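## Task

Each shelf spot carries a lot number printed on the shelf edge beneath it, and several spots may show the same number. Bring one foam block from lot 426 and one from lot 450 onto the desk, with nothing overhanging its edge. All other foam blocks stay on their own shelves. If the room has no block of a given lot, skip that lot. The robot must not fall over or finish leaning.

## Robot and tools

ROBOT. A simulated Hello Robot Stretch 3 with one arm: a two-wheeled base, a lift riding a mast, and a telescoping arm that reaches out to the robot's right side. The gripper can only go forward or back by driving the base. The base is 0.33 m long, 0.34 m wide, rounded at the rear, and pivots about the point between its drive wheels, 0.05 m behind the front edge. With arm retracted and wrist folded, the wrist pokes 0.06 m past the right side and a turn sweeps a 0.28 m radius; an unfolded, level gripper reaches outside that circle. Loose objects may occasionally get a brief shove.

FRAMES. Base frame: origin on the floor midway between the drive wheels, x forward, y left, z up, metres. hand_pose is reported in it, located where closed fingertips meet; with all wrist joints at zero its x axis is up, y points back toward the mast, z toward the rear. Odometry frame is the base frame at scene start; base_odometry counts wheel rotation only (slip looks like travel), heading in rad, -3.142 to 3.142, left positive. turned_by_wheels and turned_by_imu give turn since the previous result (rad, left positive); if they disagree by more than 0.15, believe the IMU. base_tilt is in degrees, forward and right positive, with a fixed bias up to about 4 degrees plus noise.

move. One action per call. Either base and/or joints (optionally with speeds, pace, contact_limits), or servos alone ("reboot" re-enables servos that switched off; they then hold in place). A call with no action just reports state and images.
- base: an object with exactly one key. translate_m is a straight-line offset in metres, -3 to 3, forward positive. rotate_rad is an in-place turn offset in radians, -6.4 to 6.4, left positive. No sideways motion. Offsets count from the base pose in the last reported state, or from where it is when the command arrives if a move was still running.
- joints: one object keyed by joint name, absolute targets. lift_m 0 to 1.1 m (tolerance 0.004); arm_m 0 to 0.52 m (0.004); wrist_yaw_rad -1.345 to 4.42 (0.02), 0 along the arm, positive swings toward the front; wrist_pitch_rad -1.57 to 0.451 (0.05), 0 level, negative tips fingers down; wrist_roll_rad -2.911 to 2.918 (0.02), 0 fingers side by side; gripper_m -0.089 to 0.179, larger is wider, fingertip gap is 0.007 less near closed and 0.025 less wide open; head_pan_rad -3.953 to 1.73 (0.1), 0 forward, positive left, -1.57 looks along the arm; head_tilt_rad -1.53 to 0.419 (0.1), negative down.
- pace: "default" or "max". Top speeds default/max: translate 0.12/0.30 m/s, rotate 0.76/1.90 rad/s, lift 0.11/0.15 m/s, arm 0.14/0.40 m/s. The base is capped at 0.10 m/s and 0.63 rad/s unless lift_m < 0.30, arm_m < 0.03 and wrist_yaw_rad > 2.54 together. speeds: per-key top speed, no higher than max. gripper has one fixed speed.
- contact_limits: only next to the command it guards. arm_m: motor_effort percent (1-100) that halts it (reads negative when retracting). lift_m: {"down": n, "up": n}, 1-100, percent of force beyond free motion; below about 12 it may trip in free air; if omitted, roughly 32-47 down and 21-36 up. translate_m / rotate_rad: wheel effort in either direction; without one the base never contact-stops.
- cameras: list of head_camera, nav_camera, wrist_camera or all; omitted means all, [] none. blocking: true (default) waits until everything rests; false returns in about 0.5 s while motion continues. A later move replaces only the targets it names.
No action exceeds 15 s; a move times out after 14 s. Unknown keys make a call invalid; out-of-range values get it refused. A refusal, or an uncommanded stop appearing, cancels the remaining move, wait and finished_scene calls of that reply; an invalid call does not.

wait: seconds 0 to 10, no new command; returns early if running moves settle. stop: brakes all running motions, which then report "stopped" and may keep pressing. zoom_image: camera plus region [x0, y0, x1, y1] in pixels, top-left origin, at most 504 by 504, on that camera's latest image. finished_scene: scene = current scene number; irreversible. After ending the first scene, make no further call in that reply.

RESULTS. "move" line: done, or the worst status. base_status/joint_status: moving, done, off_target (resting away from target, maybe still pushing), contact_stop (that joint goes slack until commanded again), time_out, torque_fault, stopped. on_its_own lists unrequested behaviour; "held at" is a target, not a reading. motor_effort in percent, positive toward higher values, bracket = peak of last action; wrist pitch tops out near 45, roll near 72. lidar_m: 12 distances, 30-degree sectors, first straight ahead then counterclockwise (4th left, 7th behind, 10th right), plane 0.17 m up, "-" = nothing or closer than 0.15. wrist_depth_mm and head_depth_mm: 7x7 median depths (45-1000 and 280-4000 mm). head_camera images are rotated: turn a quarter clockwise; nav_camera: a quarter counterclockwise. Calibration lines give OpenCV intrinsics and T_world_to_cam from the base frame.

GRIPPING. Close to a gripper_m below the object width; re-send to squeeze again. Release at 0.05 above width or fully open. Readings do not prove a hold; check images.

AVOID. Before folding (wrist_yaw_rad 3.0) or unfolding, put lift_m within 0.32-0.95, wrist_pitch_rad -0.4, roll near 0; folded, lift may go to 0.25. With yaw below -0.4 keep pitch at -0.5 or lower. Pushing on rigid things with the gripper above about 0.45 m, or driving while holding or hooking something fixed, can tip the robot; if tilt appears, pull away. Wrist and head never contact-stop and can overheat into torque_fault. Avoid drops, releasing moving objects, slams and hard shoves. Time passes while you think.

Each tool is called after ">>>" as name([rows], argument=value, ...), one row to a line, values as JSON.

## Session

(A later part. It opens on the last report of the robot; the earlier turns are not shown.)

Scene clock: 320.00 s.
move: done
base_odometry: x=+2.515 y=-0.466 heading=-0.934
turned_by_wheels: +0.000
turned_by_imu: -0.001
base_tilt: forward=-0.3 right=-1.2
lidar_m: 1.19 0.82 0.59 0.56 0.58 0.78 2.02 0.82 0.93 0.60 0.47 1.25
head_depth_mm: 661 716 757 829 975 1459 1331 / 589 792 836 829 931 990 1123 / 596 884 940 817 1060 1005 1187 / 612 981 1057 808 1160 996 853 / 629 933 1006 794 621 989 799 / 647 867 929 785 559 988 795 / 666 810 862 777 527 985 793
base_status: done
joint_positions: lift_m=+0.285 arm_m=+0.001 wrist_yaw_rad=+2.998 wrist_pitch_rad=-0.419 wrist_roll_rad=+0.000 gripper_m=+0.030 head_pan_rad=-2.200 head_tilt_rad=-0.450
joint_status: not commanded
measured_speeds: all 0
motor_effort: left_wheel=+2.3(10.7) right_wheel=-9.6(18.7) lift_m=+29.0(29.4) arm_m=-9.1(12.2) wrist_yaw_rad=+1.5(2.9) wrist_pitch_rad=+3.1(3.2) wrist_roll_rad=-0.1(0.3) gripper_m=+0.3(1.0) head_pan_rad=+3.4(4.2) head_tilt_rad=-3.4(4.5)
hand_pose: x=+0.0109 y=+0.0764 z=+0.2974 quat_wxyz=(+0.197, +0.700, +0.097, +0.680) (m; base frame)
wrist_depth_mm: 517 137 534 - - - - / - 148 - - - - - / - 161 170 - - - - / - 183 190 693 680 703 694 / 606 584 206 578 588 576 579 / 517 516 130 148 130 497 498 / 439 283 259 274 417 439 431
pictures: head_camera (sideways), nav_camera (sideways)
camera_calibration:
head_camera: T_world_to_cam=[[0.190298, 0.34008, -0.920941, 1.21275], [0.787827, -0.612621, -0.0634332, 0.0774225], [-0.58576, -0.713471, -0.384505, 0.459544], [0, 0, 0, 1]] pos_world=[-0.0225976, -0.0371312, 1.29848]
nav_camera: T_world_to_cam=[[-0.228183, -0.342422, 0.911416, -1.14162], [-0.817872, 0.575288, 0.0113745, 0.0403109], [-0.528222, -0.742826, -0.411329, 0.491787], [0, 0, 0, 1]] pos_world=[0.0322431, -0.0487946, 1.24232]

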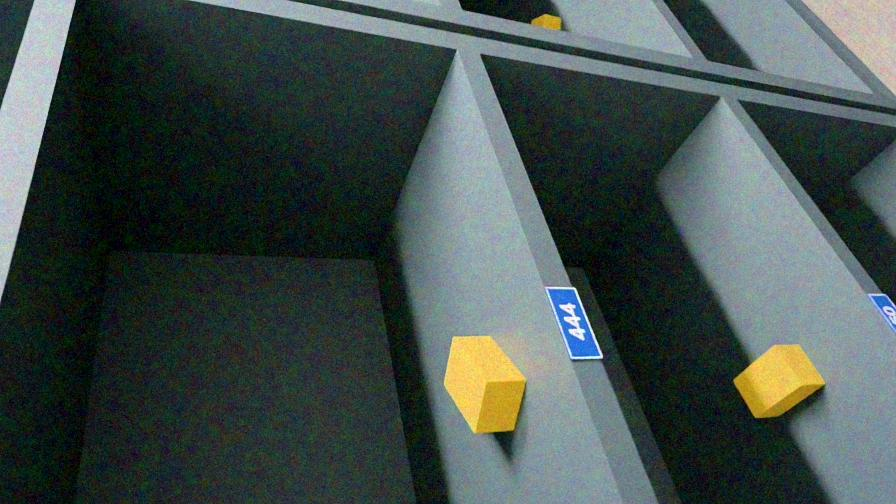

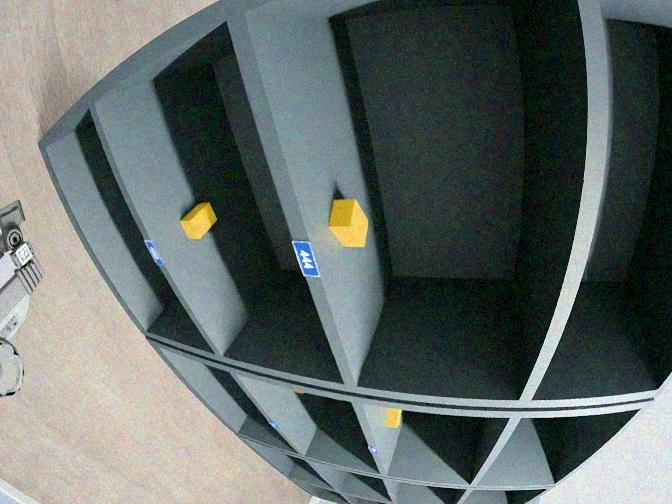

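>>> move(base={"translate_m": -0.28}, joints={"head_pan_rad": -1.75, "head_tilt_rad": -0.6}, cameras=["head_camera"], pace="max")

>>> zoom_image(camera="head_camera", region=[592, 100, 896, 404])

Scene clock: 327.60 s.
move: done
base_odometry: x=+2.348 y=-0.241 heading=-0.933
turned_by_wheels: +0.000
turned_by_imu: +0.000
base_tilt: forward=-0.4 right=-1.2
lidar_m: 1.47 0.81 0.58 0.55 0.57 0.77 2.00 0.66 0.62 0.90 0.62 0.63
head_depth_mm: 717 732 746 601 790 814 938 / 779 852 849 595 996 879 1075 / 764 839 891 589 1090 873 1108 / 749 824 872 583 1049 866 1101 / 731 803 853 574 1041 839 1074 / 719 790 835 547 1001 836 773 / 709 770 819 565 990 855 751
base_status: done
joint_positions: lift_m=+0.285 arm_m=+0.001 wrist_yaw_rad=+2.998 wrist_pitch_rad=-0.419 wrist_roll_rad=+0.000 gripper_m=+0.030 head_pan_rad=-1.747 head_tilt_rad=-0.604
joint_status: all done
measured_speeds: all 0
motor_effort: left_wheel=+2.3(13.1) right_wheel=-8.1(17.8) lift_m=+23.9(29.8) arm_m=-6.1(7.9) wrist_yaw_rad=+1.6(2.7) wrist_pitch_rad=+3.1(3.2) wrist_roll_rad=+0.1(0.3) gripper_m=+0.7(0.8) head_pan_rad=-3.2(4.6) head_tilt_rad=-0.1(8.5)
hand_pose: x=+0.0109 y=+0.0764 z=+0.2974 quat_wxyz=(+0.197, +0.700, +0.097, +0.680) (m; base frame)
wrist_depth_mm: 508 137 528 544 - - - / 535 148 - - - - - / - 161 170 - - - - / - 183 189 679 687 702 696 / 613 581 207 577 586 590 580 / 515 513 130 149 130 500 496 / 438 284 258 274 420 436 432
pictures: head_camera (sideways)
camera_calibration:
head_camera: T_world_to_cam=[[0.0462647, 0.523155, -0.850981, 1.12243], [0.978216, -0.196308, -0.0675017, 0.0814879], [-0.202368, -0.82932, -0.520841, 0.634628], [0, 0, 0, 1]] pos_world=[-0.00321316, -0.0448985, 1.29121]

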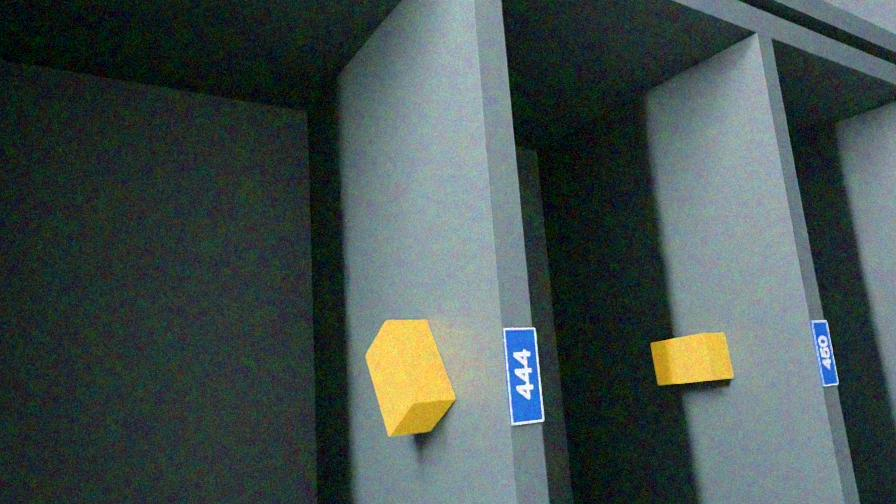

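Scaled by 1.658 from the camera's 896x504 image, which has a finer 1280x720 frame.

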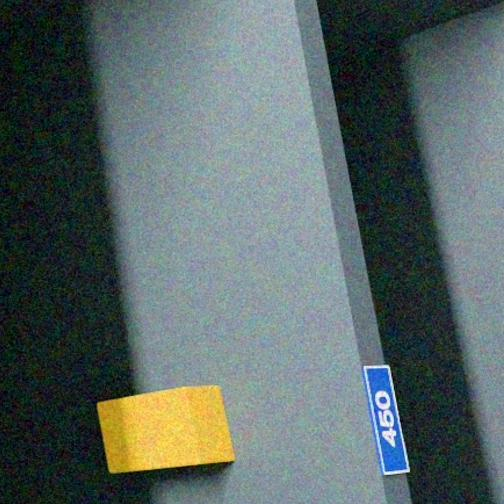

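>>> move(joints={"lift_m": 0.62, "head_pan_rad": -1.57, "head_tilt_rad": -0.6}, cameras=[], pace="max")

>>> move(joints={"wrist_yaw_rad": 0, "gripper_m": 0.17}, cameras=["wrist_camera"], pace="max")

Scene clock: 350.60 s.
move: done
base_odometry: x=+2.348 y=-0.241 heading=-0.933
turned_by_wheels: +0.000
turned_by_imu: +0.000
base_tilt: forward=-0.4 right=-1.3
lidar_m: 1.47 0.81 0.58 0.56 0.57 0.77 2.00 0.66 0.62 0.90 0.62 0.63
head_depth_mm: 738 809 863 603 994 889 929 / 735 809 859 599 1063 882 1092 / 732 809 856 591 1050 877 1085 / 734 806 854 566 1050 846 1082 / 729 805 847 568 1043 861 1078 / 730 799 848 574 1038 858 1074 / 726 800 848 570 1032 859 1068
base_status: not commanded
joint_positions: lift_m=+0.620 arm_m=+0.001 wrist_yaw_rad=+2.998 wrist_pitch_rad=-0.419 wrist_roll_rad=+0.000 gripper_m=+0.030 head_pan_rad=-1.570 head_tilt_rad=-0.600
joint_status: all done
measured_speeds: all 0
motor_effort: left_wheel=+2.2(2.9) right_wheel=-7.9(9.0) lift_m=+27.6(33.5) arm_m=-2.1(4.4) wrist_yaw_rad=+2.0(3.0) wrist_pitch_rad=+3.1(3.3) wrist_roll_rad=+0.3(0.3) gripper_m=+0.2(0.9) head_pan_rad=+3.6(4.6) head_tilt_rad=+3.7(4.7)
hand_pose: x=+0.0109 y=+0.0764 z=+0.6324 quat_wxyz=(+0.197, +0.700, +0.097, +0.680) (m; base frame)
wrist_depth_mm: 503 137 533 542 - - - / 542 148 - - - - - / - 162 170 - - - - / - 178 189 - - - - / - - 203 148 154 - - / - - 130 146 128 907 888 / 791 823 262 792 741 787 792
pictures: none
No camera images: "cameras" was empty.

Scene clock: 352.53 s.
move: done
base_odometry: x=+2.348 y=-0.241 heading=-0.933
turned_by_wheels: +0.000
turned_by_imu: +0.000
base_tilt: forward=-0.2 right=-1.3
lidar_m: 1.47 0.81 0.58 0.55 0.57 0.77 2.00 0.66 0.62 0.90 0.62 0.62
head_depth_mm: 739 812 863 602 995 887 930 / 736 809 862 597 1065 880 1093 / 734 807 854 593 1055 877 784 / 731 804 853 565 1047 846 1082 / 728 804 851 568 1040 863 777 / 729 799 847 574 1034 862 1071 / 728 798 847 568 1029 857 1063
base_status: not commanded
joint_positions: lift_m=+0.620 arm_m=+0.001 wrist_yaw_rad=+0.003 wrist_pitch_rad=-0.419 wrist_roll_rad=+0.000 gripper_m=+0.170 head_pan_rad=-1.570 head_tilt_rad=-0.600
joint_status: all done
measured_speeds: all 0
motor_effort: left_wheel=+2.4(2.6) right_wheel=-8.8(8.9) lift_m=+23.6(26.9) arm_m=-0.4(2.5) wrist_yaw_rad=-2.1(7.7) wrist_pitch_rad=+3.0(3.2) wrist_roll_rad=+0.2(0.3) gripper_m=+0.5(84.3) head_pan_rad=+3.2(4.1) head_tilt_rad=+3.1(4.3)
hand_pose: x=-0.0208 y=-0.3698 z=+0.6324 quat_wxyz=(+0.692, +0.148, -0.691, -0.146) (m; base frame)
wrist_depth_mm: - - - - - - - / - - - - - - - / - - - - - - - / - - - - - - - / 318 295 315 304 312 301 308 / 122 127 308 - 302 134 288 / - 662 - - - - 106
pictures: wrist_camera
camera_calibration:
wrist_camera: T_world_to_cam=[[-0.998887, -0.0397499, -0.0253739, -0.0128674], [-0.00249865, 0.581916, -0.813245, 0.762015], [0.0470919, -0.812277, -0.581368, 0.234428], [0, 0, 0, 1]] pos_world=[-0.0219887, -0.25352, 0.755667]

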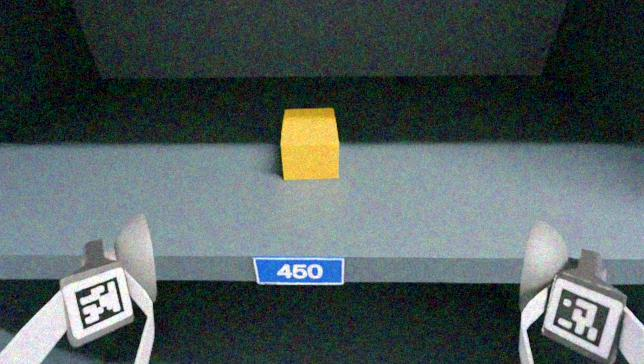

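>>> move(base={"translate_m": 0.028}, joints={"lift_m": 0.558}, cameras=[], pace="max")

>>> move(joints={"arm_m": 0.13}, cameras=["wrist_camera"])

Scene clock: 362.30 s.
move: done
base_odometry: x=+2.365 y=-0.263 heading=-0.933
turned_by_wheels: +0.000
turned_by_imu: +0.000
base_tilt: forward=-0.2 right=-1.3
lidar_m: 1.44 0.81 0.58 0.56 0.58 0.77 2.00 0.65 0.64 0.90 0.60 1.51
head_depth_mm: 739 811 864 603 1006 887 988 / 737 810 858 596 1032 880 1093 / 733 805 857 590 1056 874 1088 / 729 805 851 561 1012 841 1082 / 731 800 848 580 1041 861 1075 / 727 801 847 574 1038 861 1072 / 725 799 847 570 1025 856 1071
base_status: done
joint_positions: lift_m=+0.558 arm_m=+0.001 wrist_yaw_rad=+0.003 wrist_pitch_rad=-0.419 wrist_roll_rad=+0.000 gripper_m=+0.170 head_pan_rad=-1.570 head_tilt_rad=-0.600
joint_status: all done
measured_speeds: all 0
motor_effort: left_wheel=+3.1(11.2) right_wheel=+6.2(8.9) lift_m=+23.7(25.9) arm_m=+1.2(2.0) wrist_yaw_rad=-1.9(3.8) wrist_pitch_rad=+3.0(3.2) wrist_roll_rad=-0.1(0.3) gripper_m=+0.5(1.1) head_pan_rad=+4.2(4.2) head_tilt_rad=+3.7(4.4)
hand_pose: x=-0.0209 y=-0.3698 z=+0.5704 quat_wxyz=(+0.692, +0.148, -0.691, -0.146) (m; base frame)
wrist_depth_mm: - - - - - - 573 / - - - - - - - / - - 318 326 324 321 318 / 281 277 276 284 272 269 268 / 270 266 270 - 266 260 257 / - 124 - - - - - / - 122 - - - - 106
pictures: none
No camera images: "cameras" was empty.

Scene clock: 364.50 s.
move: done
base_odometry: x=+2.365 y=-0.263 heading=-0.933
turned_by_wheels: +0.000
turned_by_imu: +0.000
base_tilt: forward=-0.3 right=-1.2
lidar_m: 1.45 0.81 0.58 0.56 0.57 0.77 2.01 0.65 0.63 0.90 0.60 1.51
head_depth_mm: 738 813 864 603 1008 886 986 / 734 807 857 597 1033 878 791 / 735 806 857 588 1057 877 709 / 733 803 853 561 1019 840 569 / 731 800 852 579 1042 864 1074 / 726 800 846 574 1038 861 1075 / 726 797 841 569 1023 855 1070
base_status: not commanded
joint_positions: lift_m=+0.558 arm_m=+0.130 wrist_yaw_rad=+0.003 wrist_pitch_rad=-0.419 wrist_roll_rad=+0.000 gripper_m=+0.170 head_pan_rad=-1.570 head_tilt_rad=-0.600
joint_status: all done
measured_speeds: all 0
motor_effort: left_wheel=+3.6(3.6) right_wheel=+6.9(6.9) lift_m=+25.2(25.6) arm_m=+11.9(14.3) wrist_yaw_rad=-2.1(4.2) wrist_pitch_rad=+3.1(3.2) wrist_roll_rad=-0.2(0.3) gripper_m=+0.1(1.1) head_pan_rad=+2.9(3.7) head_tilt_rad=+3.5(3.9)
hand_pose: x=-0.0209 y=-0.4992 z=+0.5704 quat_wxyz=(+0.692, +0.148, -0.691, -0.146) (m; base frame)
wrist_depth_mm: - - - - - - - / - - - - - - - / - - 316 - 322 321 318 / 280 276 275 - 271 268 265 / 230 228 227 226 225 222 222 / 123 141 193 192 192 186 179 / 161 165 168 168 167 162 106
pictures: wrist_camera
camera_calibration:
wrist_camera: T_world_to_cam=[[-0.998902, -0.0393926, -0.0253593, -0.0194576], [-0.0022963, 0.581811, -0.813321, 0.78691], [0.0467931, -0.812369, -0.581263, 0.0931592], [0, 0, 0, 1]] pos_world=[-0.0219884, -0.38292, 0.693667]

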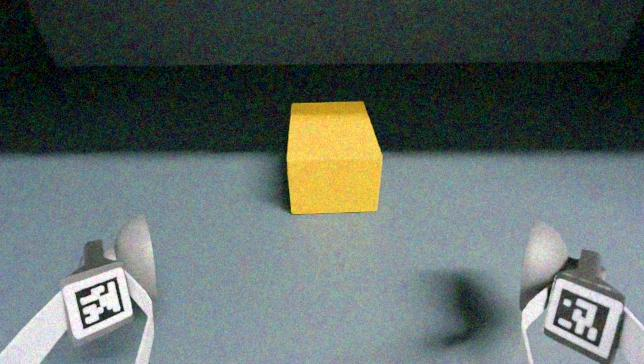

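>>> move(joints={"arm_m": 0.243}, cameras=[])

>>> move(joints={"gripper_m": 0.02}, cameras=["wrist_camera"])

>>> move(joints={"lift_m": 0.61}, cameras=["wrist_camera"], pace="max")

>>> move(joints={"arm_m": 0.0}, speeds={"arm_m": 0.25}, cameras=[])

>>> move(joints={"wrist_yaw_rad": 1.57}, cameras=["wrist_camera"])

>>> move(base={"translate_m": 0.95}, joints={"lift_m": 0.88}, cameras=["nav_camera"])

Scene clock: 377.17 s.
move: done
base_odometry: x=+2.365 y=-0.263 heading=-0.933
turned_by_wheels: +0.000
turned_by_imu: +0.000
base_tilt: forward=-0.3 right=-1.2
lidar_m: 1.45 0.81 0.58 0.56 0.57 0.77 2.01 0.65 0.63 0.90 0.60 1.51
head_depth_mm: 739 809 862 605 1009 887 987 / 733 809 856 599 1032 876 788 / 731 807 858 590 1058 832 553 / 734 802 857 561 1017 672 584 / 731 802 850 579 1043 864 1075 / 727 798 847 574 1036 860 1072 / 722 797 841 569 1023 853 1065
base_status: not commanded
joint_positions: lift_m=+0.558 arm_m=+0.243 wrist_yaw_rad=+0.003 wrist_pitch_rad=-0.419 wrist_roll_rad=+0.000 gripper_m=+0.170 head_pan_rad=-1.570 head_tilt_rad=-0.600
joint_status: all done
measured_speeds: all 0
motor_effort: left_wheel=+3.1(3.7) right_wheel=+5.7(7.2) lift_m=+29.3(29.8) arm_m=+12.0(14.4) wrist_yaw_rad=-2.7(4.2) wrist_pitch_rad=+3.0(3.2) wrist_roll_rad=+0.3(0.3) gripper_m=+0.6(1.3) head_pan_rad=+3.2(3.6) head_tilt_rad=+2.6(4.4)
hand_pose: x=-0.0209 y=-0.6122 z=+0.5704 quat_wxyz=(+0.692, +0.148, -0.691, -0.146) (m; base frame)
wrist_depth_mm: 391 388 388 380 380 378 379 / - - - - - - 401 / - - 328 326 322 320 316 / 278 277 276 297 270 269 266 / 230 227 226 156 223 223 221 / 123 141 187 138 185 185 178 / 161 165 164 128 162 162 106
pictures: none
No camera images: "cameras" was empty.

Scene clock: 379.20 s.
move: done
base_odometry: x=+2.365 y=-0.263 heading=-0.933
turned_by_wheels: +0.000
turned_by_imu: +0.000
base_tilt: forward=-0.3 right=-1.1
lidar_m: 1.44 0.81 0.58 0.55 0.57 0.77 2.00 0.65 0.63 0.90 0.60 1.51
head_depth_mm: 737 810 861 606 1007 890 989 / 736 809 858 599 1028 879 789 / 733 805 853 589 1056 872 555 / 732 805 852 560 1017 673 585 / 729 804 852 580 1043 865 1079 / 728 799 847 574 1038 857 1070 / 727 799 843 569 1030 854 1070
base_status: not commanded
joint_positions: lift_m=+0.558 arm_m=+0.243 wrist_yaw_rad=+0.003 wrist_pitch_rad=-0.419 wrist_roll_rad=+0.000 gripper_m=+0.021 head_pan_rad=-1.570 head_tilt_rad=-0.600
joint_status: all done
measured_speeds: all 0
motor_effort: left_wheel=+2.8(3.9) right_wheel=+6.2(7.1) lift_m=+28.8(29.8) arm_m=+7.1(12.1) wrist_yaw_rad=-3.0(4.3) wrist_pitch_rad=+3.1(3.2) wrist_roll_rad=-0.2(0.3) gripper_m=-14.8(86.8) head_pan_rad=+2.5(3.8) head_tilt_rad=+3.5(4.3)
hand_pose: x=-0.0209 y=-0.6122 z=+0.5704 quat_wxyz=(+0.692, +0.148, -0.691, -0.147) (m; base frame)
wrist_depth_mm: 390 389 386 384 379 379 375 / - - - - - - 402 / - - 330 323 321 318 317 / 278 276 276 295 268 267 267 / 228 227 213 157 158 222 220 / 196 195 128 138 129 190 189 / 173 165 165 129 140 161 165
pictures: wrist_camera
camera_calibration:
wrist_camera: T_world_to_cam=[[-0.998902, -0.0393351, -0.025441, -0.0238238], [-0.00219654, 0.581815, -0.813318, 0.852657], [0.046794, -0.812369, -0.581263, 0.00136148], [0, 0, 0, 1]] pos_world=[-0.0219885, -0.49592, 0.693667]

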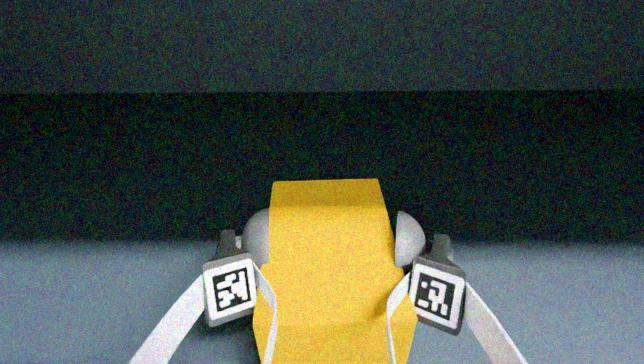

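Scene clock: 380.30 s.
move: done
base_odometry: x=+2.365 y=-0.263 heading=-0.933
turned_by_wheels: +0.000
turned_by_imu: +0.000
base_tilt: forward=-0.3 right=-1.2
lidar_m: 1.45 0.81 0.58 0.56 0.57 0.77 2.01 0.65 0.63 0.90 0.60 1.51
head_depth_mm: 737 808 862 603 1004 884 989 / 737 808 854 597 1036 879 479 / 734 807 851 589 1054 542 532 / 731 806 853 561 1018 635 1078 / 729 801 853 581 1043 863 1073 / 730 802 847 574 1034 857 1074 / 725 797 844 569 1032 857 1067
base_status: not commanded
joint_positions: lift_m=+0.610 arm_m=+0.243 wrist_yaw_rad=+0.003 wrist_pitch_rad=-0.419 wrist_roll_rad=+0.000 gripper_m=+0.021 head_pan_rad=-1.570 head_tilt_rad=-0.600
joint_status: all done
measured_speeds: all 0
motor_effort: left_wheel=+3.5(3.6) right_wheel=+6.2(7.5) lift_m=+26.5(32.5) arm_m=+5.6(7.3) wrist_yaw_rad=-2.2(3.6) wrist_pitch_rad=+3.0(3.2) wrist_roll_rad=-0.1(0.3) gripper_m=-14.5(15.4) head_pan_rad=+3.3(3.4) head_tilt_rad=+3.1(3.8)
hand_pose: x=-0.0209 y=-0.6122 z=+0.6224 quat_wxyz=(+0.692, +0.148, -0.691, -0.147) (m; base frame)
wrist_depth_mm: 388 389 385 384 382 378 378 / - - - - - - 399 / - - - - - - - / - - - - - - - / 304 301 162 157 160 294 294 / 258 265 129 138 129 252 251 / 225 99 214 129 140 219 219
pictures: wrist_camera
camera_calibration:
wrist_camera: T_world_to_cam=[[-0.998902, -0.0393351, -0.025441, -0.0225009], [-0.00219654, 0.581815, -0.813318, 0.89495], [0.046794, -0.812369, -0.581263, 0.0315871], [0, 0, 0, 1]] pos_world=[-0.0219885, -0.49592, 0.745667]

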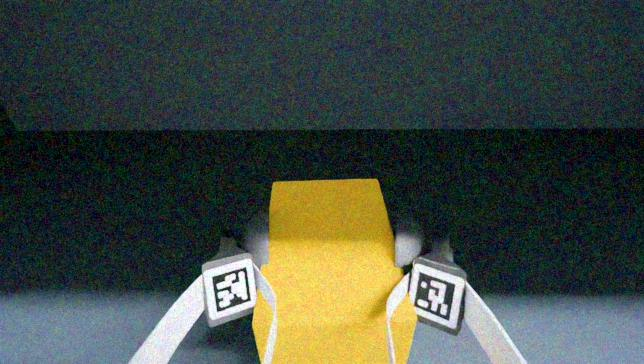

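Scene clock: 383.20 s.
move: done
base_odometry: x=+2.365 y=-0.263 heading=-0.933
turned_by_wheels: +0.000
turned_by_imu: +0.000
base_tilt: forward=-0.1 right=-1.4
lidar_m: 1.44 0.81 0.58 0.56 0.57 0.77 2.01 0.65 0.63 0.90 0.60 1.51
head_depth_mm: 737 812 860 604 1006 884 988 / 736 808 859 596 1034 880 1095 / 733 808 854 591 1060 874 787 / 730 804 851 562 1013 870 633 / 730 802 849 580 1044 863 777 / 728 798 847 574 1036 860 1072 / 726 796 844 569 1028 856 1070
base_status: not commanded
joint_positions: lift_m=+0.610 arm_m=+0.001 wrist_yaw_rad=+0.003 wrist_pitch_rad=-0.419 wrist_roll_rad=+0.000 gripper_m=+0.021 head_pan_rad=-1.570 head_tilt_rad=-0.600
joint_status: all done
measured_speeds: all 0
motor_effort: left_wheel=+3.1(3.6) right_wheel=+6.3(7.1) lift_m=+26.2(26.7) arm_m=-12.0(14.2) wrist_yaw_rad=-1.9(4.3) wrist_pitch_rad=+3.1(3.2) wrist_roll_rad=-0.1(0.3) gripper_m=-14.9(15.3) head_pan_rad=+2.6(3.6) head_tilt_rad=+2.4(4.0)
hand_pose: x=-0.0209 y=-0.3698 z=+0.6224 quat_wxyz=(+0.692, +0.148, -0.691, -0.147) (m; base frame)
wrist_depth_mm: - - - - - - 597 / - - - - - - 575 / - - - - - - - / - - - - - - - / 306 304 162 156 160 295 295 / - - 129 138 129 297 290 / - 98 - 129 127 673 -
pictures: none
No camera images: "cameras" was empty.

Scene clock: 385.00 s.
move: done
base_odometry: x=+2.365 y=-0.263 heading=-0.933
turned_by_wheels: +0.000
turned_by_imu: +0.000
base_tilt: forward=-0.3 right=-1.2
lidar_m: 1.44 0.81 0.58 0.56 0.57 0.77 2.00 0.65 0.63 0.90 0.60 1.50
head_depth_mm: 738 810 860 603 1007 884 991 / 736 808 855 597 1031 879 1090 / 735 805 855 588 1054 875 1087 / 732 805 854 560 1015 866 1084 / 730 802 850 580 1040 865 1074 / 729 797 845 575 1039 862 1071 / 728 799 843 569 1024 854 1069
base_status: not commanded
joint_positions: lift_m=+0.610 arm_m=+0.001 wrist_yaw_rad=+1.567 wrist_pitch_rad=-0.419 wrist_roll_rad=+0.000 gripper_m=+0.021 head_pan_rad=-1.570 head_tilt_rad=-0.600
joint_status: all done
measured_speeds: all 0
motor_effort: left_wheel=+3.4(3.8) right_wheel=+6.8(7.2) lift_m=+27.8(28.2) arm_m=-8.5(12.0) wrist_yaw_rad=+1.5(5.5) wrist_pitch_rad=+3.0(3.2) wrist_roll_rad=+0.2(0.3) gripper_m=-14.7(15.2) head_pan_rad=+2.8(3.3) head_tilt_rad=+2.8(3.9)
hand_pose: x=+0.2029 y=-0.1465 z=+0.6224 quat_wxyz=(+0.594, +0.592, -0.386, +0.384) (m; base frame)
wrist_depth_mm: - - - - - - - / - - - - - - - / - - - - - - - / - - - - - - 395 / 933 - 159 157 161 - - / 847 930 128 138 129 889 - / 789 99 753 130 136 753 -
pictures: wrist_camera
camera_calibration:
wrist_camera: T_world_to_cam=[[0.033149, -0.999128, -0.0253722, -0.130605], [-0.581805, 0.00135084, -0.813327, 0.657008], [0.812653, 0.0417227, -0.581253, 0.369233], [0, 0, 0, 1]] pos_world=[0.0865223, -0.146784, 0.745667]

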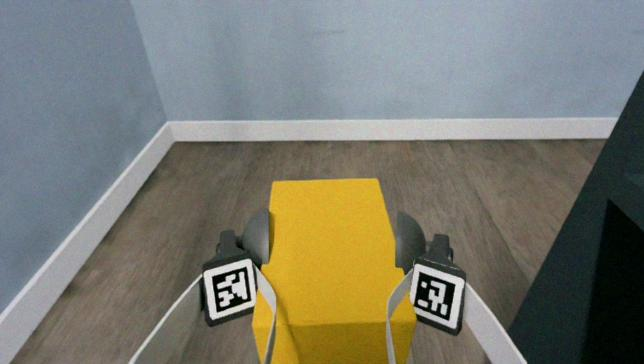

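Scene clock: 395.63 s.
move: done
base_odometry: x=+2.930 y=-1.026 heading=-0.934
turned_by_wheels: +0.000
turned_by_imu: +0.000
base_tilt: forward=-0.3 right=-1.1
lidar_m: 0.50 0.52 0.60 0.58 0.60 0.80 2.08 0.67 0.71 2.16 0.73 0.53
head_depth_mm: 2670 2835 3178 2533 1886 1284 - / 2635 2877 3127 2478 1862 1529 - / 2624 2897 3185 2482 1846 1516 - / 2637 2894 3152 2451 1846 1482 1257 / 2629 2878 3105 2446 1828 1459 1226 / 2458 2511 2584 2297 1814 1465 1220 / 1574 1591 1621 1630 1633 1435 1240
base_status: done
joint_positions: lift_m=+0.880 arm_m=+0.001 wrist_yaw_rad=+1.567 wrist_pitch_rad=-0.419 wrist_roll_rad=+0.000 gripper_m=+0.021 head_pan_rad=-1.570 head_tilt_rad=-0.600
joint_status: all done
measured_speeds: all 0
motor_effort: left_wheel=+3.1(11.9) right_wheel=+7.7(11.9) lift_m=+29.2(32.2) arm_m=+8.1(9.3) wrist_yaw_rad=+1.5(3.9) wrist_pitch_rad=+3.0(3.2) wrist_roll_rad=+0.2(0.3) gripper_m=-14.6(15.3) head_pan_rad=+2.1(3.3) head_tilt_rad=+2.6(4.2)
hand_pose: x=+0.2029 y=-0.1465 z=+0.8924 quat_wxyz=(+0.594, +0.592, -0.386, +0.384) (m; base frame)
wrist_depth_mm: - - - - - - - / - - - - - - - / - - - - - - - / - - - - - - - / - - 155 157 150 - - / - - 128 138 129 - - / - 98 - 129 128 - -
pictures: nav_camera (sideways)
camera_calibration:
nav_camera: T_world_to_cam=[[0.0175178, -0.542579, 0.839822, -1.04979], [-0.999788, -0.018574, 0.00885454, 0.044798], [0.0107945, -0.8398, -0.542789, 0.659577], [0, 0, 0, 1]] pos_world=[0.0560587, -0.0148501, 1.23925]

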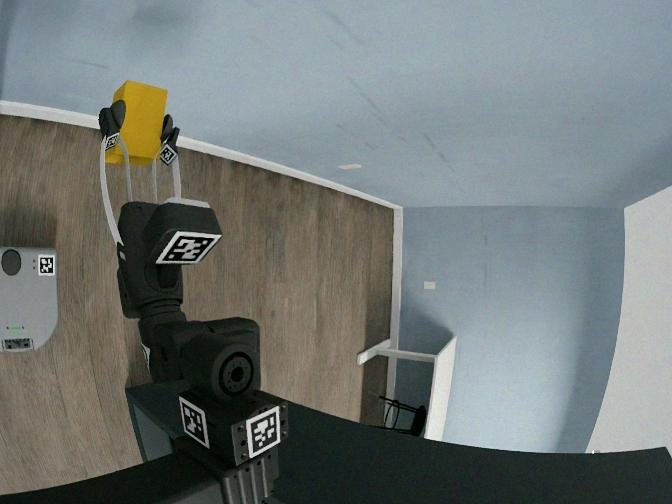

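>>> move(base={"rotate_rad": 1.6}, cameras=[])

>>> move(base={"translate_m": -1.32}, joints={"head_pan_rad": -2.0, "head_tilt_rad": -0.4}, cameras=["nav_camera"])

>>> move(base={"rotate_rad": -1.24}, cameras=["nav_camera"])

>>> move(base={"translate_m": -1.0}, cameras=[])

>>> move(base={"translate_m": -0.63}, joints={"head_pan_rad": -1.57, "head_tilt_rad": -0.5}, cameras=["head_camera", "nav_camera"])

Scene clock: 427.23 s.
move: done
base_odometry: x=+2.930 y=-1.026 heading=+0.666
turned_by_wheels: +1.600
turned_by_imu: +1.574
base_tilt: forward=-0.3 right=-1.3
lidar_m: 0.58 0.60 0.81 2.19 0.67 0.72 2.05 0.72 0.53 0.51 0.52 0.60
head_depth_mm: 396 436 484 545 623 726 - / 395 435 482 544 621 709 - / 395 434 482 542 620 705 - / 394 433 481 542 621 706 838 / 393 432 480 541 618 721 864 / 393 433 479 540 617 719 860 / 393 432 479 539 615 720 834
base_status: done
joint_positions: lift_m=+0.880 arm_m=+0.001 wrist_yaw_rad=+1.567 wrist_pitch_rad=-0.419 wrist_roll_rad=+0.000 gripper_m=+0.021 head_pan_rad=-1.570 head_tilt_rad=-0.600
joint_status: not commanded
measured_speeds: all 0
motor_effort: left_wheel=-8.1(12.2) right_wheel=+10.2(12.9) lift_m=+28.7(29.9) arm_m=+2.9(12.7) wrist_yaw_rad=+2.1(3.0) wrist_pitch_rad=+3.1(3.2) wrist_roll_rad=+0.2(0.4) gripper_m=-14.6(15.3) head_pan_rad=+1.5(2.8) head_tilt_rad=+2.7(3.6)
hand_pose: x=+0.2029 y=-0.1464 z=+0.8924 quat_wxyz=(+0.594, +0.592, -0.386, +0.384) (m; base frame)
wrist_depth_mm: 469 460 466 457 453 448 445 / 513 507 500 501 492 487 487 / - 547 535 537 534 534 - / - - - - - - - / - - 155 156 151 - - / - - 128 138 129 - - / - 98 - 129 127 - -
pictures: none
No camera images: "cameras" was empty.

Scene clock: 441.57 s.
move: time_out
base_odometry: x=+1.892 y=-1.842 heading=+0.666
turned_by_wheels: +0.000
turned_by_imu: -0.001
base_tilt: forward=-0.3 right=-1.3
lidar_m: 1.88 0.72 0.66 1.60 1.98 1.66 1.86 0.74 0.54 0.52 0.54 0.73
head_depth_mm: 538 582 632 693 765 856 968 / 511 548 592 647 709 786 866 / 485 518 558 605 660 725 791 / 461 492 526 570 619 674 739 / 439 468 499 537 579 629 689 / 420 445 474 508 546 590 642 / 402 426 452 482 516 555 601
base_status: translate_m time_out (by the wheels' count: -1.3200 of -1.3200)
joint_positions: lift_m=+0.880 arm_m=+0.001 wrist_yaw_rad=+1.567 wrist_pitch_rad=-0.419 wrist_roll_rad=+0.000 gripper_m=+0.021 head_pan_rad=-2.000 head_tilt_rad=-0.400
joint_status: all done
measured_speeds: all 0
motor_effort: left_wheel=+0.5(12.8) right_wheel=+0.1(12.1) lift_m=+28.5(29.6) arm_m=-12.2(13.2) wrist_yaw_rad=+0.9(3.8) wrist_pitch_rad=+3.1(3.2) wrist_roll_rad=+0.0(0.3) gripper_m=-14.9(15.4) head_pan_rad=+3.7(4.9) head_tilt_rad=-3.8(6.0)
hand_pose: x=+0.2029 y=-0.1464 z=+0.8924 quat_wxyz=(+0.594, +0.592, -0.386, +0.384) (m; base frame)
wrist_depth_mm: - - - - - - - / - - - - - - - / - - - - - - - / - - - - - - - / - - 159 157 161 - - / - - 129 138 129 - - / - 99 - 130 136 - -
pictures: nav_camera (sideways)
camera_calibration:
nav_camera: T_world_to_cam=[[-0.136379, -0.338954, 0.930866, -1.16758], [-0.915647, 0.401799, 0.0121565, 0.0399829], [-0.378142, -0.850687, -0.365159, 0.430802], [0, 0, 0, 1]] pos_world=[0.0402799, -0.0453452, 1.24369]

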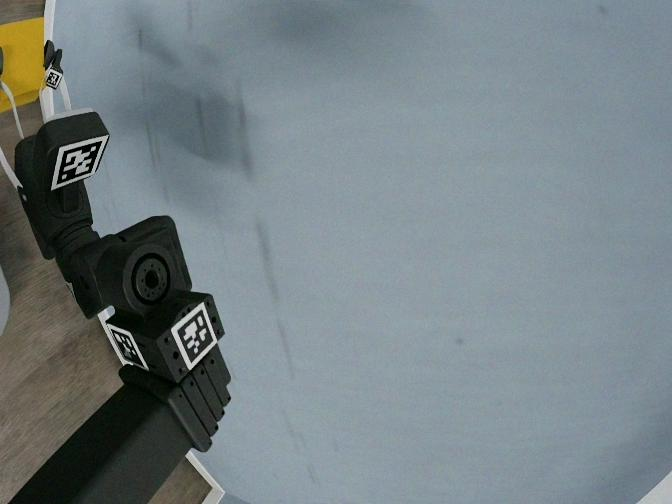

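not run: a stop that you did not command came earlier in this reply.

not run: a stop that you did not command came earlier in this reply.

not run: a stop that you did not command came earlier in this reply.

>>> move(base={"rotate_rad": -1.24}, cameras=["nav_camera"])

>>> move(base={"translate_m": -0.82}, cameras=[])

>>> move(base={"translate_m": -0.81}, joints={"head_pan_rad": -1.57, "head_tilt_rad": -0.5}, cameras=["head_camera", "nav_camera"])

Scene clock: 451.10 s.
move: done
base_odometry: x=+1.892 y=-1.842 heading=-0.573
turned_by_wheels: -1.240
turned_by_imu: -1.220
base_tilt: forward=-0.3 right=-1.4
lidar_m: 0.52 0.62 1.19 0.90 0.76 0.98 2.50 1.64 1.86 0.92 0.57 0.52
head_depth_mm: 1647 1747 1870 1946 2136 1758 1428 / 1617 1715 1849 1980 2124 1801 1459 / 1601 1700 1814 1959 2100 1781 1469 / 1584 1697 1798 1931 2090 1769 1440 / 1567 1661 1762 1921 2064 1775 1393 / 1554 1645 1756 1871 2025 1758 1395 / 1528 1631 1732 1851 1978 1742 1391
base_status: done
joint_positions: lift_m=+0.880 arm_m=+0.001 wrist_yaw_rad=+1.567 wrist_pitch_rad=-0.419 wrist_roll_rad=+0.000 gripper_m=+0.021 head_pan_rad=-2.000 head_tilt_rad=-0.400
joint_status: not commanded
measured_speeds: all 0
motor_effort: left_wheel=+8.1(11.9) right_wheel=-9.7(13.7) lift_m=+27.9(29.0) arm_m=-11.9(13.1) wrist_yaw_rad=+1.8(4.1) wrist_pitch_rad=+3.1(3.2) wrist_roll_rad=-0.2(0.3) gripper_m=-15.2(15.4) head_pan_rad=+3.5(4.1) head_tilt_rad=-3.3(4.8)
hand_pose: x=+0.2029 y=-0.1464 z=+0.8924 quat_wxyz=(+0.594, +0.592, -0.386, +0.384) (m; base frame)
wrist_depth_mm: - - - - - - - / - - - - - - - / - - - - - - - / - - - - - - - / - - 155 156 151 - - / - - 128 138 129 - - / - 99 127 130 128 - -
pictures: nav_camera (sideways)
camera_calibration:
nav_camera: T_world_to_cam=[[-0.136349, -0.338968, 0.930865, -1.16759], [-0.915652, 0.401788, 0.0121879, 0.0399436], [-0.378142, -0.850686, -0.36516, 0.430802], [0, 0, 0, 1]] pos_world=[0.0402799, -0.0453452, 1.24369]

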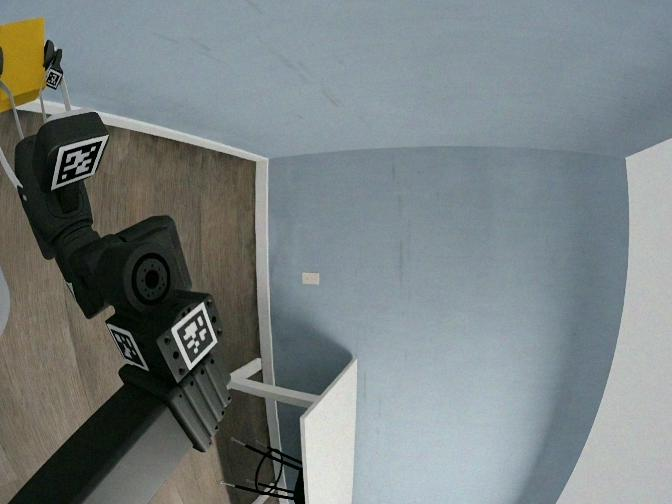

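Scene clock: 460.43 s.
move: done
base_odometry: x=+1.204 y=-1.397 heading=-0.573
turned_by_wheels: +0.000
turned_by_imu: -0.001
base_tilt: forward=-0.2 right=-1.2
lidar_m: 1.29 1.56 0.69 0.69 0.84 1.59 2.83 1.24 1.14 1.60 1.43 1.28
head_depth_mm: 1400 1483 1598 1663 1115 1673 1435 / 1386 1474 1595 1642 1109 1738 1463 / 1366 1453 1554 1631 1101 1720 1456 / 1355 1445 1537 1592 1088 1591 1409 / 1340 1424 1527 1603 1139 1688 1401 / 1328 1406 1501 1613 1750 1753 1394 / 1312 1400 1486 1589 1716 1741 1386
base_status: done
joint_positions: lift_m=+0.880 arm_m=+0.001 wrist_yaw_rad=+1.567 wrist_pitch_rad=-0.419 wrist_roll_rad=+0.000 gripper_m=+0.021 head_pan_rad=-2.000 head_tilt_rad=-0.400
joint_status: not commanded
measured_speeds: all 0
motor_effort: left_wheel=-1.6(8.2) right_wheel=-10.3(15.4) lift_m=+28.1(28.7) arm_m=-10.1(12.5) wrist_yaw_rad=+1.3(3.6) wrist_pitch_rad=+3.0(3.2) wrist_roll_rad=-0.3(0.4) gripper_m=-14.9(15.4) head_pan_rad=+3.0(3.9) head_tilt_rad=-3.4(4.5)
hand_pose: x=+0.2029 y=-0.1464 z=+0.8924 quat_wxyz=(+0.594, +0.592, -0.386, +0.384) (m; base frame)
wrist_depth_mm: - - - - - - - / - - - - - - - / - - - - - - - / - - - - - - - / - - 159 156 161 - - / - - 128 138 129 - - / - 99 - 130 136 - -
pictures: none
No camera images: "cameras" was empty.

Scene clock: 469.67 s.
move: done
base_odometry: x=+0.523 y=-0.958 heading=-0.573
turned_by_wheels: +0.000
turned_by_imu: +0.000
base_tilt: forward=-0.4 right=-1.2
lidar_m: 2.06 1.06 0.95 0.96 1.15 2.19 2.34 1.02 0.67 0.87 1.08 2.04
head_depth_mm: 1063 1139 1225 1290 960 732 1060 / 1096 1183 1270 1323 950 729 1362 / 1135 1218 1313 1346 943 750 1382 / 1163 1261 1363 1347 928 773 1340 / 1203 1306 1411 1316 926 793 1302 / 1246 1353 1475 1304 922 1393 1288 / 1296 1406 1546 1629 912 1531 1256
base_status: done
joint_positions: lift_m=+0.880 arm_m=+0.001 wrist_yaw_rad=+1.567 wrist_pitch_rad=-0.419 wrist_roll_rad=+0.000 gripper_m=+0.021 head_pan_rad=-1.570 head_tilt_rad=-0.500
joint_status: all done
measured_speeds: all 0
motor_effort: left_wheel=-1.2(9.2) right_wheel=-11.4(14.9) lift_m=+27.5(28.4) arm_m=-8.0(10.7) wrist_yaw_rad=+1.9(3.3) wrist_pitch_rad=+3.0(3.2) wrist_roll_rad=+0.1(0.3) gripper_m=-14.8(15.5) head_pan_rad=-2.9(5.2) head_tilt_rad=+4.2(7.8)
hand_pose: x=+0.2029 y=-0.1464 z=+0.8924 quat_wxyz=(+0.594, +0.592, -0.386, +0.384) (m; base frame)
wrist_depth_mm: - - - - - - - / - - - - - - - / - - - - - - - / - - - - - - - / - - 159 156 161 - - / - - 128 138 129 - - / - 99 - 129 136 - -
pictures: head_camera (sideways), nav_camera (sideways)
camera_calibration:
head_camera: T_world_to_cam=[[-0.0466208, 0.432241, -0.900552, 1.18761], [0.997505, -0.027705, -0.0649376, 0.0780453], [-0.0530185, -0.901333, -0.429871, 0.515369], [0, 0, 0, 1]] pos_world=[0.00484088, -0.046653, 1.29612]
nav_camera: T_world_to_cam=[[0.0173528, -0.455981, 0.88982, -1.11495], [-0.999791, -0.0175225, 0.0105182, 0.0426246], [0.0107957, -0.889817, -0.45619, 0.54692], [0, 0, 0, 1]] pos_world=[0.0560588, -0.0209899, 1.24116]

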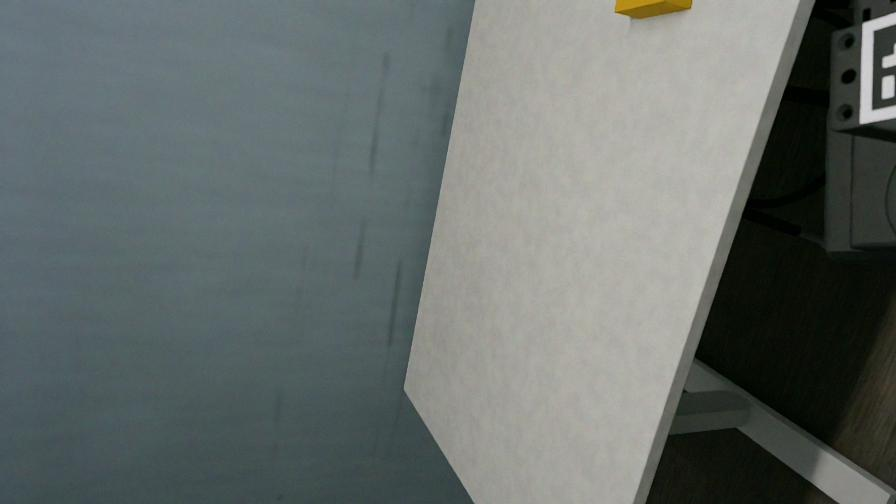

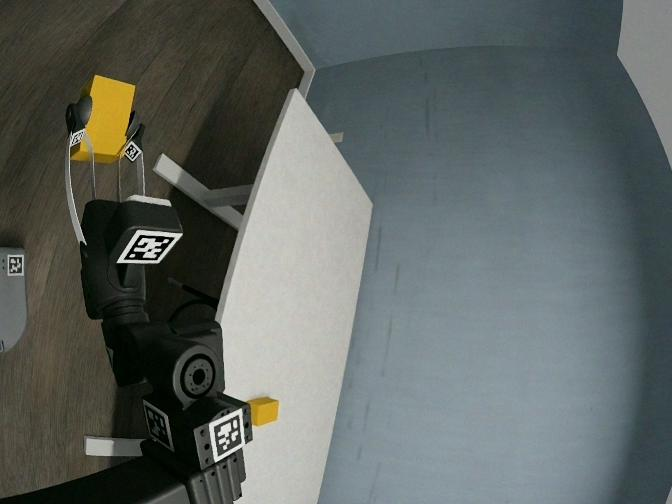

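>>> move(joints={"wrist_yaw_rad": 0.0}, cameras=[])

>>> move(joints={"arm_m": 0.34, "lift_m": 0.79}, speeds={"arm_m": 0.25}, cameras=[])

>>> move(joints={"lift_m": 0.741}, speeds={"lift_m": 0.04}, contact_limits={"lift_m": {"down": 13}}, cameras=["wrist_camera", "head_camera"])

Scene clock: 482.00 s.
move: done
base_odometry: x=+0.523 y=-0.958 heading=-0.573
turned_by_wheels: +0.000
turned_by_imu: +0.000
base_tilt: forward=-0.3 right=-1.3
lidar_m: 2.05 1.06 0.95 0.96 1.15 2.20 2.34 1.02 0.67 0.87 1.08 2.04
head_depth_mm: 1057 1137 1220 1287 958 733 1064 / 1093 1178 1266 1327 952 728 1348 / 1128 1217 1308 1350 940 723 1027 / 1166 1260 1363 1325 935 496 282 / 1204 1294 1413 1327 925 791 1264 / 1247 1349 1481 1304 922 1397 1291 / 1290 1409 1542 1624 915 1524 1263
base_status: not commanded
joint_positions: lift_m=+0.880 arm_m=+0.001 wrist_yaw_rad=+0.003 wrist_pitch_rad=-0.419 wrist_roll_rad=+0.000 gripper_m=+0.021 head_pan_rad=-1.570 head_tilt_rad=-0.500
joint_status: all done
measured_speeds: all 0
motor_effort: left_wheel=-0.9(1.7) right_wheel=-11.7(11.8) lift_m=+27.1(28.0) arm_m=-6.9(7.6) wrist_yaw_rad=-3.2(6.3) wrist_pitch_rad=+3.0(3.2) wrist_roll_rad=-0.2(0.3) gripper_m=-14.6(15.3) head_pan_rad=-3.3(3.6) head_tilt_rad=+3.9(5.0)
hand_pose: x=-0.0208 y=-0.3698 z=+0.8924 quat_wxyz=(+0.692, +0.148, -0.691, -0.146) (m; base frame)
wrist_depth_mm: - - - - - - - / - - - - - - - / - - - - - - - / - - - - - - 461 / - - 159 156 151 - - / - - 128 137 129 - - / - 99 - 129 128 - -
pictures: none
No camera images: "cameras" was empty.

Scene clock: 485.40 s.
move: done
base_odometry: x=+0.523 y=-0.958 heading=-0.573
turned_by_wheels: +0.000
turned_by_imu: +0.000
base_tilt: forward=-0.3 right=-1.3
lidar_m: 2.05 1.06 0.95 0.96 1.15 2.19 2.34 1.02 0.67 0.87 1.08 2.04
head_depth_mm: 1060 1136 1225 1297 958 733 307 / 1090 1179 1268 1320 876 380 359 / 1130 1213 1311 1347 508 700 1308 / 1161 1256 1362 1341 537 743 1309 / 1209 1310 1428 1316 926 795 1292 / 1249 1351 1479 1310 918 1403 1288 / 1294 1414 1551 1619 915 1526 1255
base_status: not commanded
joint_positions: lift_m=+0.790 arm_m=+0.340 wrist_yaw_rad=+0.003 wrist_pitch_rad=-0.419 wrist_roll_rad=+0.000 gripper_m=+0.021 head_pan_rad=-1.570 head_tilt_rad=-0.500
joint_status: all done
measured_speeds: all 0
motor_effort: left_wheel=-1.6(1.8) right_wheel=-11.1(12.1) lift_m=+25.2(27.7) arm_m=+12.5(14.7) wrist_yaw_rad=-3.2(4.4) wrist_pitch_rad=+3.1(3.2) wrist_roll_rad=+0.2(0.3) gripper_m=-14.9(15.4) head_pan_rad=-3.3(3.7) head_tilt_rad=+3.4(5.1)
hand_pose: x=-0.0209 y=-0.7092 z=+0.8024 quat_wxyz=(+0.692, +0.148, -0.691, -0.146) (m; base frame)
wrist_depth_mm: - - - - - - - / - - - - - - - / - - - - - - - / - - - - - - - / - - 155 156 150 - - / - - 128 138 129 - - / - 98 - 129 127 - -
pictures: none
No camera images: "cameras" was empty.

Scene clock: 487.10 s.
move: done
base_odometry: x=+0.523 y=-0.958 heading=-0.573
turned_by_wheels: +0.000
turned_by_imu: +0.000
base_tilt: forward=-0.3 right=-1.3
lidar_m: 2.05 1.06 0.95 0.96 1.15 2.20 2.34 1.02 0.67 0.87 1.08 2.04
head_depth_mm: 1059 1138 1226 1295 953 733 649 / 1093 1171 1270 1317 949 444 357 / 1128 1218 1309 1342 558 539 1312 / 1171 1255 1364 1332 793 719 1304 / 1204 1306 1416 1323 927 795 1300 / 1254 1351 1475 1305 919 1401 1291 / 1294 1418 1551 1626 910 1527 1256
base_status: not commanded
joint_positions: lift_m=+0.741 arm_m=+0.340 wrist_yaw_rad=+0.003 wrist_pitch_rad=-0.407 wrist_roll_rad=+0.000 gripper_m=+0.021 head_pan_rad=-1.570 head_tilt_rad=-0.500
joint_status: all done
measured_speeds: all 0
motor_effort: left_wheel=-1.2(1.8) right_wheel=-11.0(11.8) lift_m=+21.4(26.8) arm_m=+12.2(13.8) wrist_yaw_rad=-3.3(4.3) wrist_pitch_rad=+0.8(3.1) wrist_roll_rad=-0.1(0.3) gripper_m=-14.5(15.3) head_pan_rad=-2.7(3.5) head_tilt_rad=+3.9(4.2)
contact_limits: lift_m down 13 (down: maximum 72; up: maximum 65)
hand_pose: x=-0.0209 y=-0.7107 z=+0.7561 quat_wxyz=(+0.693, +0.144, -0.692, -0.142) (m; base frame)
wrist_depth_mm: - - - - - - - / - - - - - - - / - - - - - - - / - - - - - - - / - - 155 156 150 - - / - - 128 137 128 - - / - - - 129 126 - -
pictures: head_camera (sideways), wrist_camera
camera_calibration:
head_camera: T_world_to_cam=[[-0.046533, 0.432243, -0.900556, 1.18761], [0.997503, -0.0278343, -0.0649022, 0.0779934], [-0.0531199, -0.901327, -0.429869, 0.515367], [0, 0, 0, 1]] pos_world=[0.00484086, -0.046653, 1.29612]
wrist_camera: T_world_to_cam=[[-0.998888, -0.0399956, -0.0249745, -0.0237514], [-0.00239788, 0.572053, -0.820213, 1.05923], [0.0470917, -0.819241, -0.571512, 0.0170673], [0, 0, 0, 1]] pos_world=[-0.0219888, -0.592904, 0.877957]

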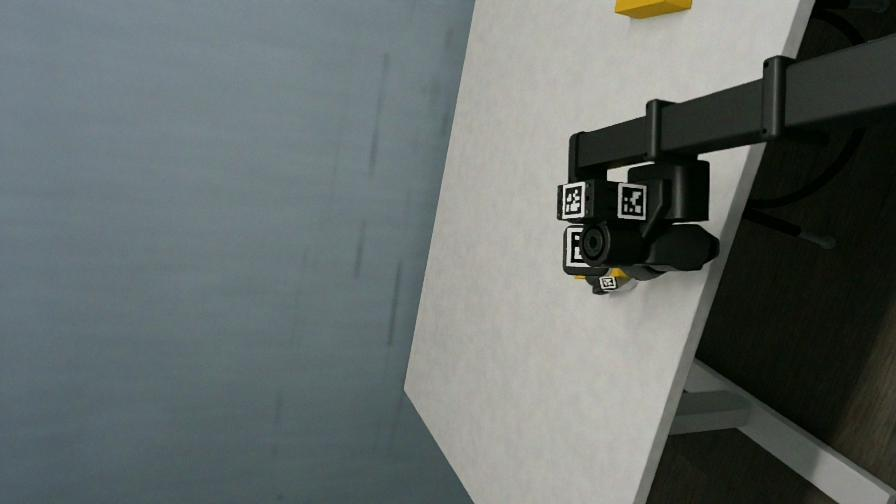

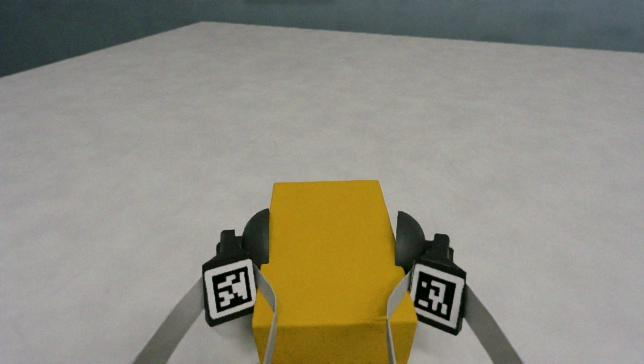

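>>> move(joints={"gripper_m": 0.15}, cameras=["wrist_camera"])

>>> move(joints={"lift_m": 0.88, "head_pan_rad": -1.57, "head_tilt_rad": -0.5}, pace="max")

Scene clock: 500.10 s.
move: done
base_odometry: x=+0.523 y=-0.958 heading=-0.573
turned_by_wheels: +0.000
turned_by_imu: +0.000
base_tilt: forward=-0.3 right=-1.2
lidar_m: 2.05 1.06 0.95 0.95 1.16 2.19 2.35 1.02 0.67 0.87 1.08 2.04
head_depth_mm: 1059 1139 1224 1296 958 733 648 / 1094 1170 1265 1321 950 444 357 / 1130 1210 1314 1354 557 539 1295 / 1157 1256 1371 1340 858 717 1288 / 1200 1299 1420 1326 928 793 1301 / 1250 1347 1485 1309 921 1397 1302 / 1296 1405 1548 1616 909 1538 1260
base_status: not commanded
joint_positions: lift_m=+0.741 arm_m=+0.340 wrist_yaw_rad=+0.003 wrist_pitch_rad=-0.412 wrist_roll_rad=+0.000 gripper_m=+0.150 head_pan_rad=-1.570 head_tilt_rad=-0.500
joint_status: all done
measured_speeds: all 0
motor_effort: left_wheel=-1.2(2.0) right_wheel=-10.6(11.6) lift_m=+25.5(26.4) arm_m=+12.2(13.0) wrist_yaw_rad=-3.0(4.7) wrist_pitch_rad=+1.8(1.9) wrist_roll_rad=+0.0(0.5) gripper_m=+0.8(82.7) head_pan_rad=-2.1(2.6) head_tilt_rad=+3.2(4.2)
contact_limits: lift_m down 13 (down: maximum 72; up: maximum 65)
hand_pose: x=-0.0209 y=-0.7102 z=+0.7551 quat_wxyz=(+0.693, +0.146, -0.692, -0.144) (m; base frame)
wrist_depth_mm: - - - - - - - / - - - - - - - / - - - - - - - / - - - - - - - / - 146 - 158 157 141 - / - 125 - 138 134 124 - / - 119 - 129 130 - 111
pictures: wrist_camera
camera_calibration:
wrist_camera: T_world_to_cam=[[-0.998888, -0.0398843, -0.0251558, -0.0235389], [-0.00239871, 0.57576, -0.817615, 1.05875], [0.0470937, -0.816645, -0.575215, 0.0215672], [0, 0, 0, 1]] pos_world=[-0.0219888, -0.59291, 0.877461]

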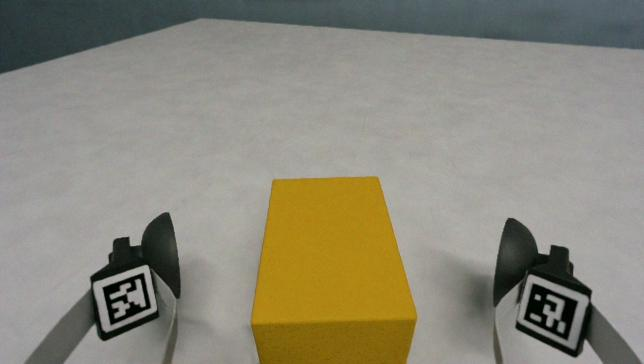

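Scene clock: 501.80 s.
move: done
base_odometry: x=+0.523 y=-0.958 heading=-0.573
turned_by_wheels: +0.000
turned_by_imu: +0.000
base_tilt: forward=-0.4 right=-1.2
lidar_m: 2.05 1.06 0.95 0.96 1.15 2.19 2.34 1.02 0.67 0.87 1.08 2.04
head_depth_mm: 1062 1139 1223 1290 351 - - / 1095 1172 1266 1311 366 685 1250 / 1123 1214 1319 501 480 746 1311 / 1166 1251 1367 1182 675 771 1296 / 1205 1299 1422 1320 890 793 1302 / 1255 1357 1476 1301 920 1398 1294 / 1295 1415 1544 1625 913 1533 1256
base_status: not commanded
joint_positions: lift_m=+0.880 arm_m=+0.340 wrist_yaw_rad=+0.003 wrist_pitch_rad=-0.413 wrist_roll_rad=+0.000 gripper_m=+0.150 head_pan_rad=-1.570 head_tilt_rad=-0.500
joint_status: all done
measured_speeds: all 0
motor_effort: left_wheel=-1.0(1.8) right_wheel=-10.1(11.3) lift_m=+27.3(32.4) arm_m=+12.0(13.0) wrist_yaw_rad=-2.7(4.1) wrist_pitch_rad=+1.9(2.1) wrist_roll_rad=+0.1(0.3) gripper_m=+0.2(1.0) head_pan_rad=-1.7(2.9) head_tilt_rad=+3.6(4.2)
hand_pose: x=-0.0209 y=-0.7100 z=+0.8938 quat_wxyz=(+0.693, +0.146, -0.691, -0.144) (m; base frame)
wrist_depth_mm: - - - - - - - / - - - - - - - / - - - - - - - / - - - - - - - / - 146 - - - 140 - / - 125 - - - 124 - / - 118 - - - - 111
pictures: head_camera (sideways), nav_camera (sideways), wrist_camera
camera_calibration:
head_camera: T_world_to_cam=[[-0.046533, 0.432243, -0.900556, 1.18761], [0.997503, -0.0278343, -0.0649022, 0.0779934], [-0.0531199, -0.901327, -0.429869, 0.515367], [0, 0, 0, 1]] pos_world=[0.00484086, -0.046653, 1.29612]
nav_camera: T_world_to_cam=[[0.0173072, -0.455983, 0.88982, -1.11499], [-0.999793, -0.0174129, 0.010523, 0.0426187], [0.010696, -0.889818, -0.45619, 0.546837], [0, 0, 0, 1]] pos_world=[0.0560582, -0.0210897, 1.24116]
wrist_camera: T_world_to_cam=[[-0.998892, -0.0397671, -0.02515, -0.0199812], [-0.00239728, 0.576826, -0.816863, 1.17218], [0.0469915, -0.815898, -0.576283, 0.102989], [0, 0, 0, 1]] pos_world=[-0.0219886, -0.592912, 1.01636]

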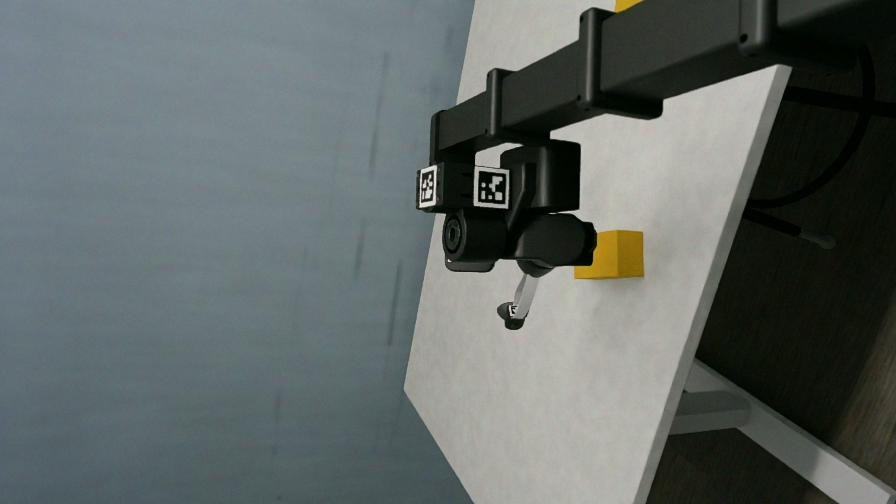

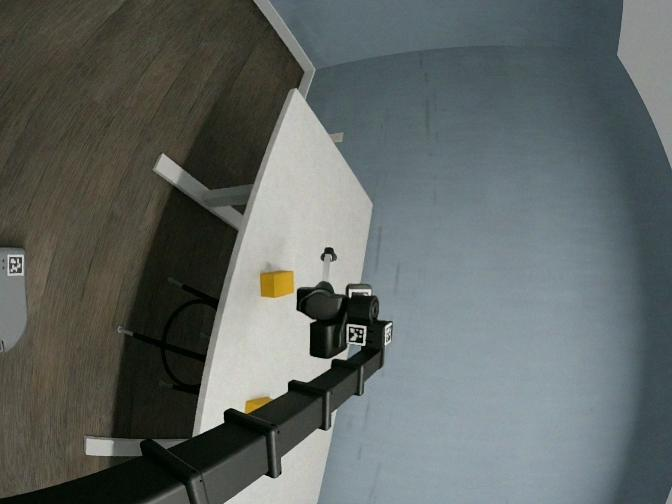

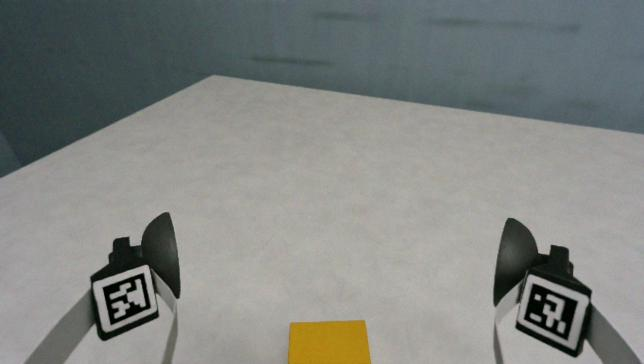

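Both blocks are on the desk.

>>> finished_scene(scene=3)

The scene is finished: the task was done.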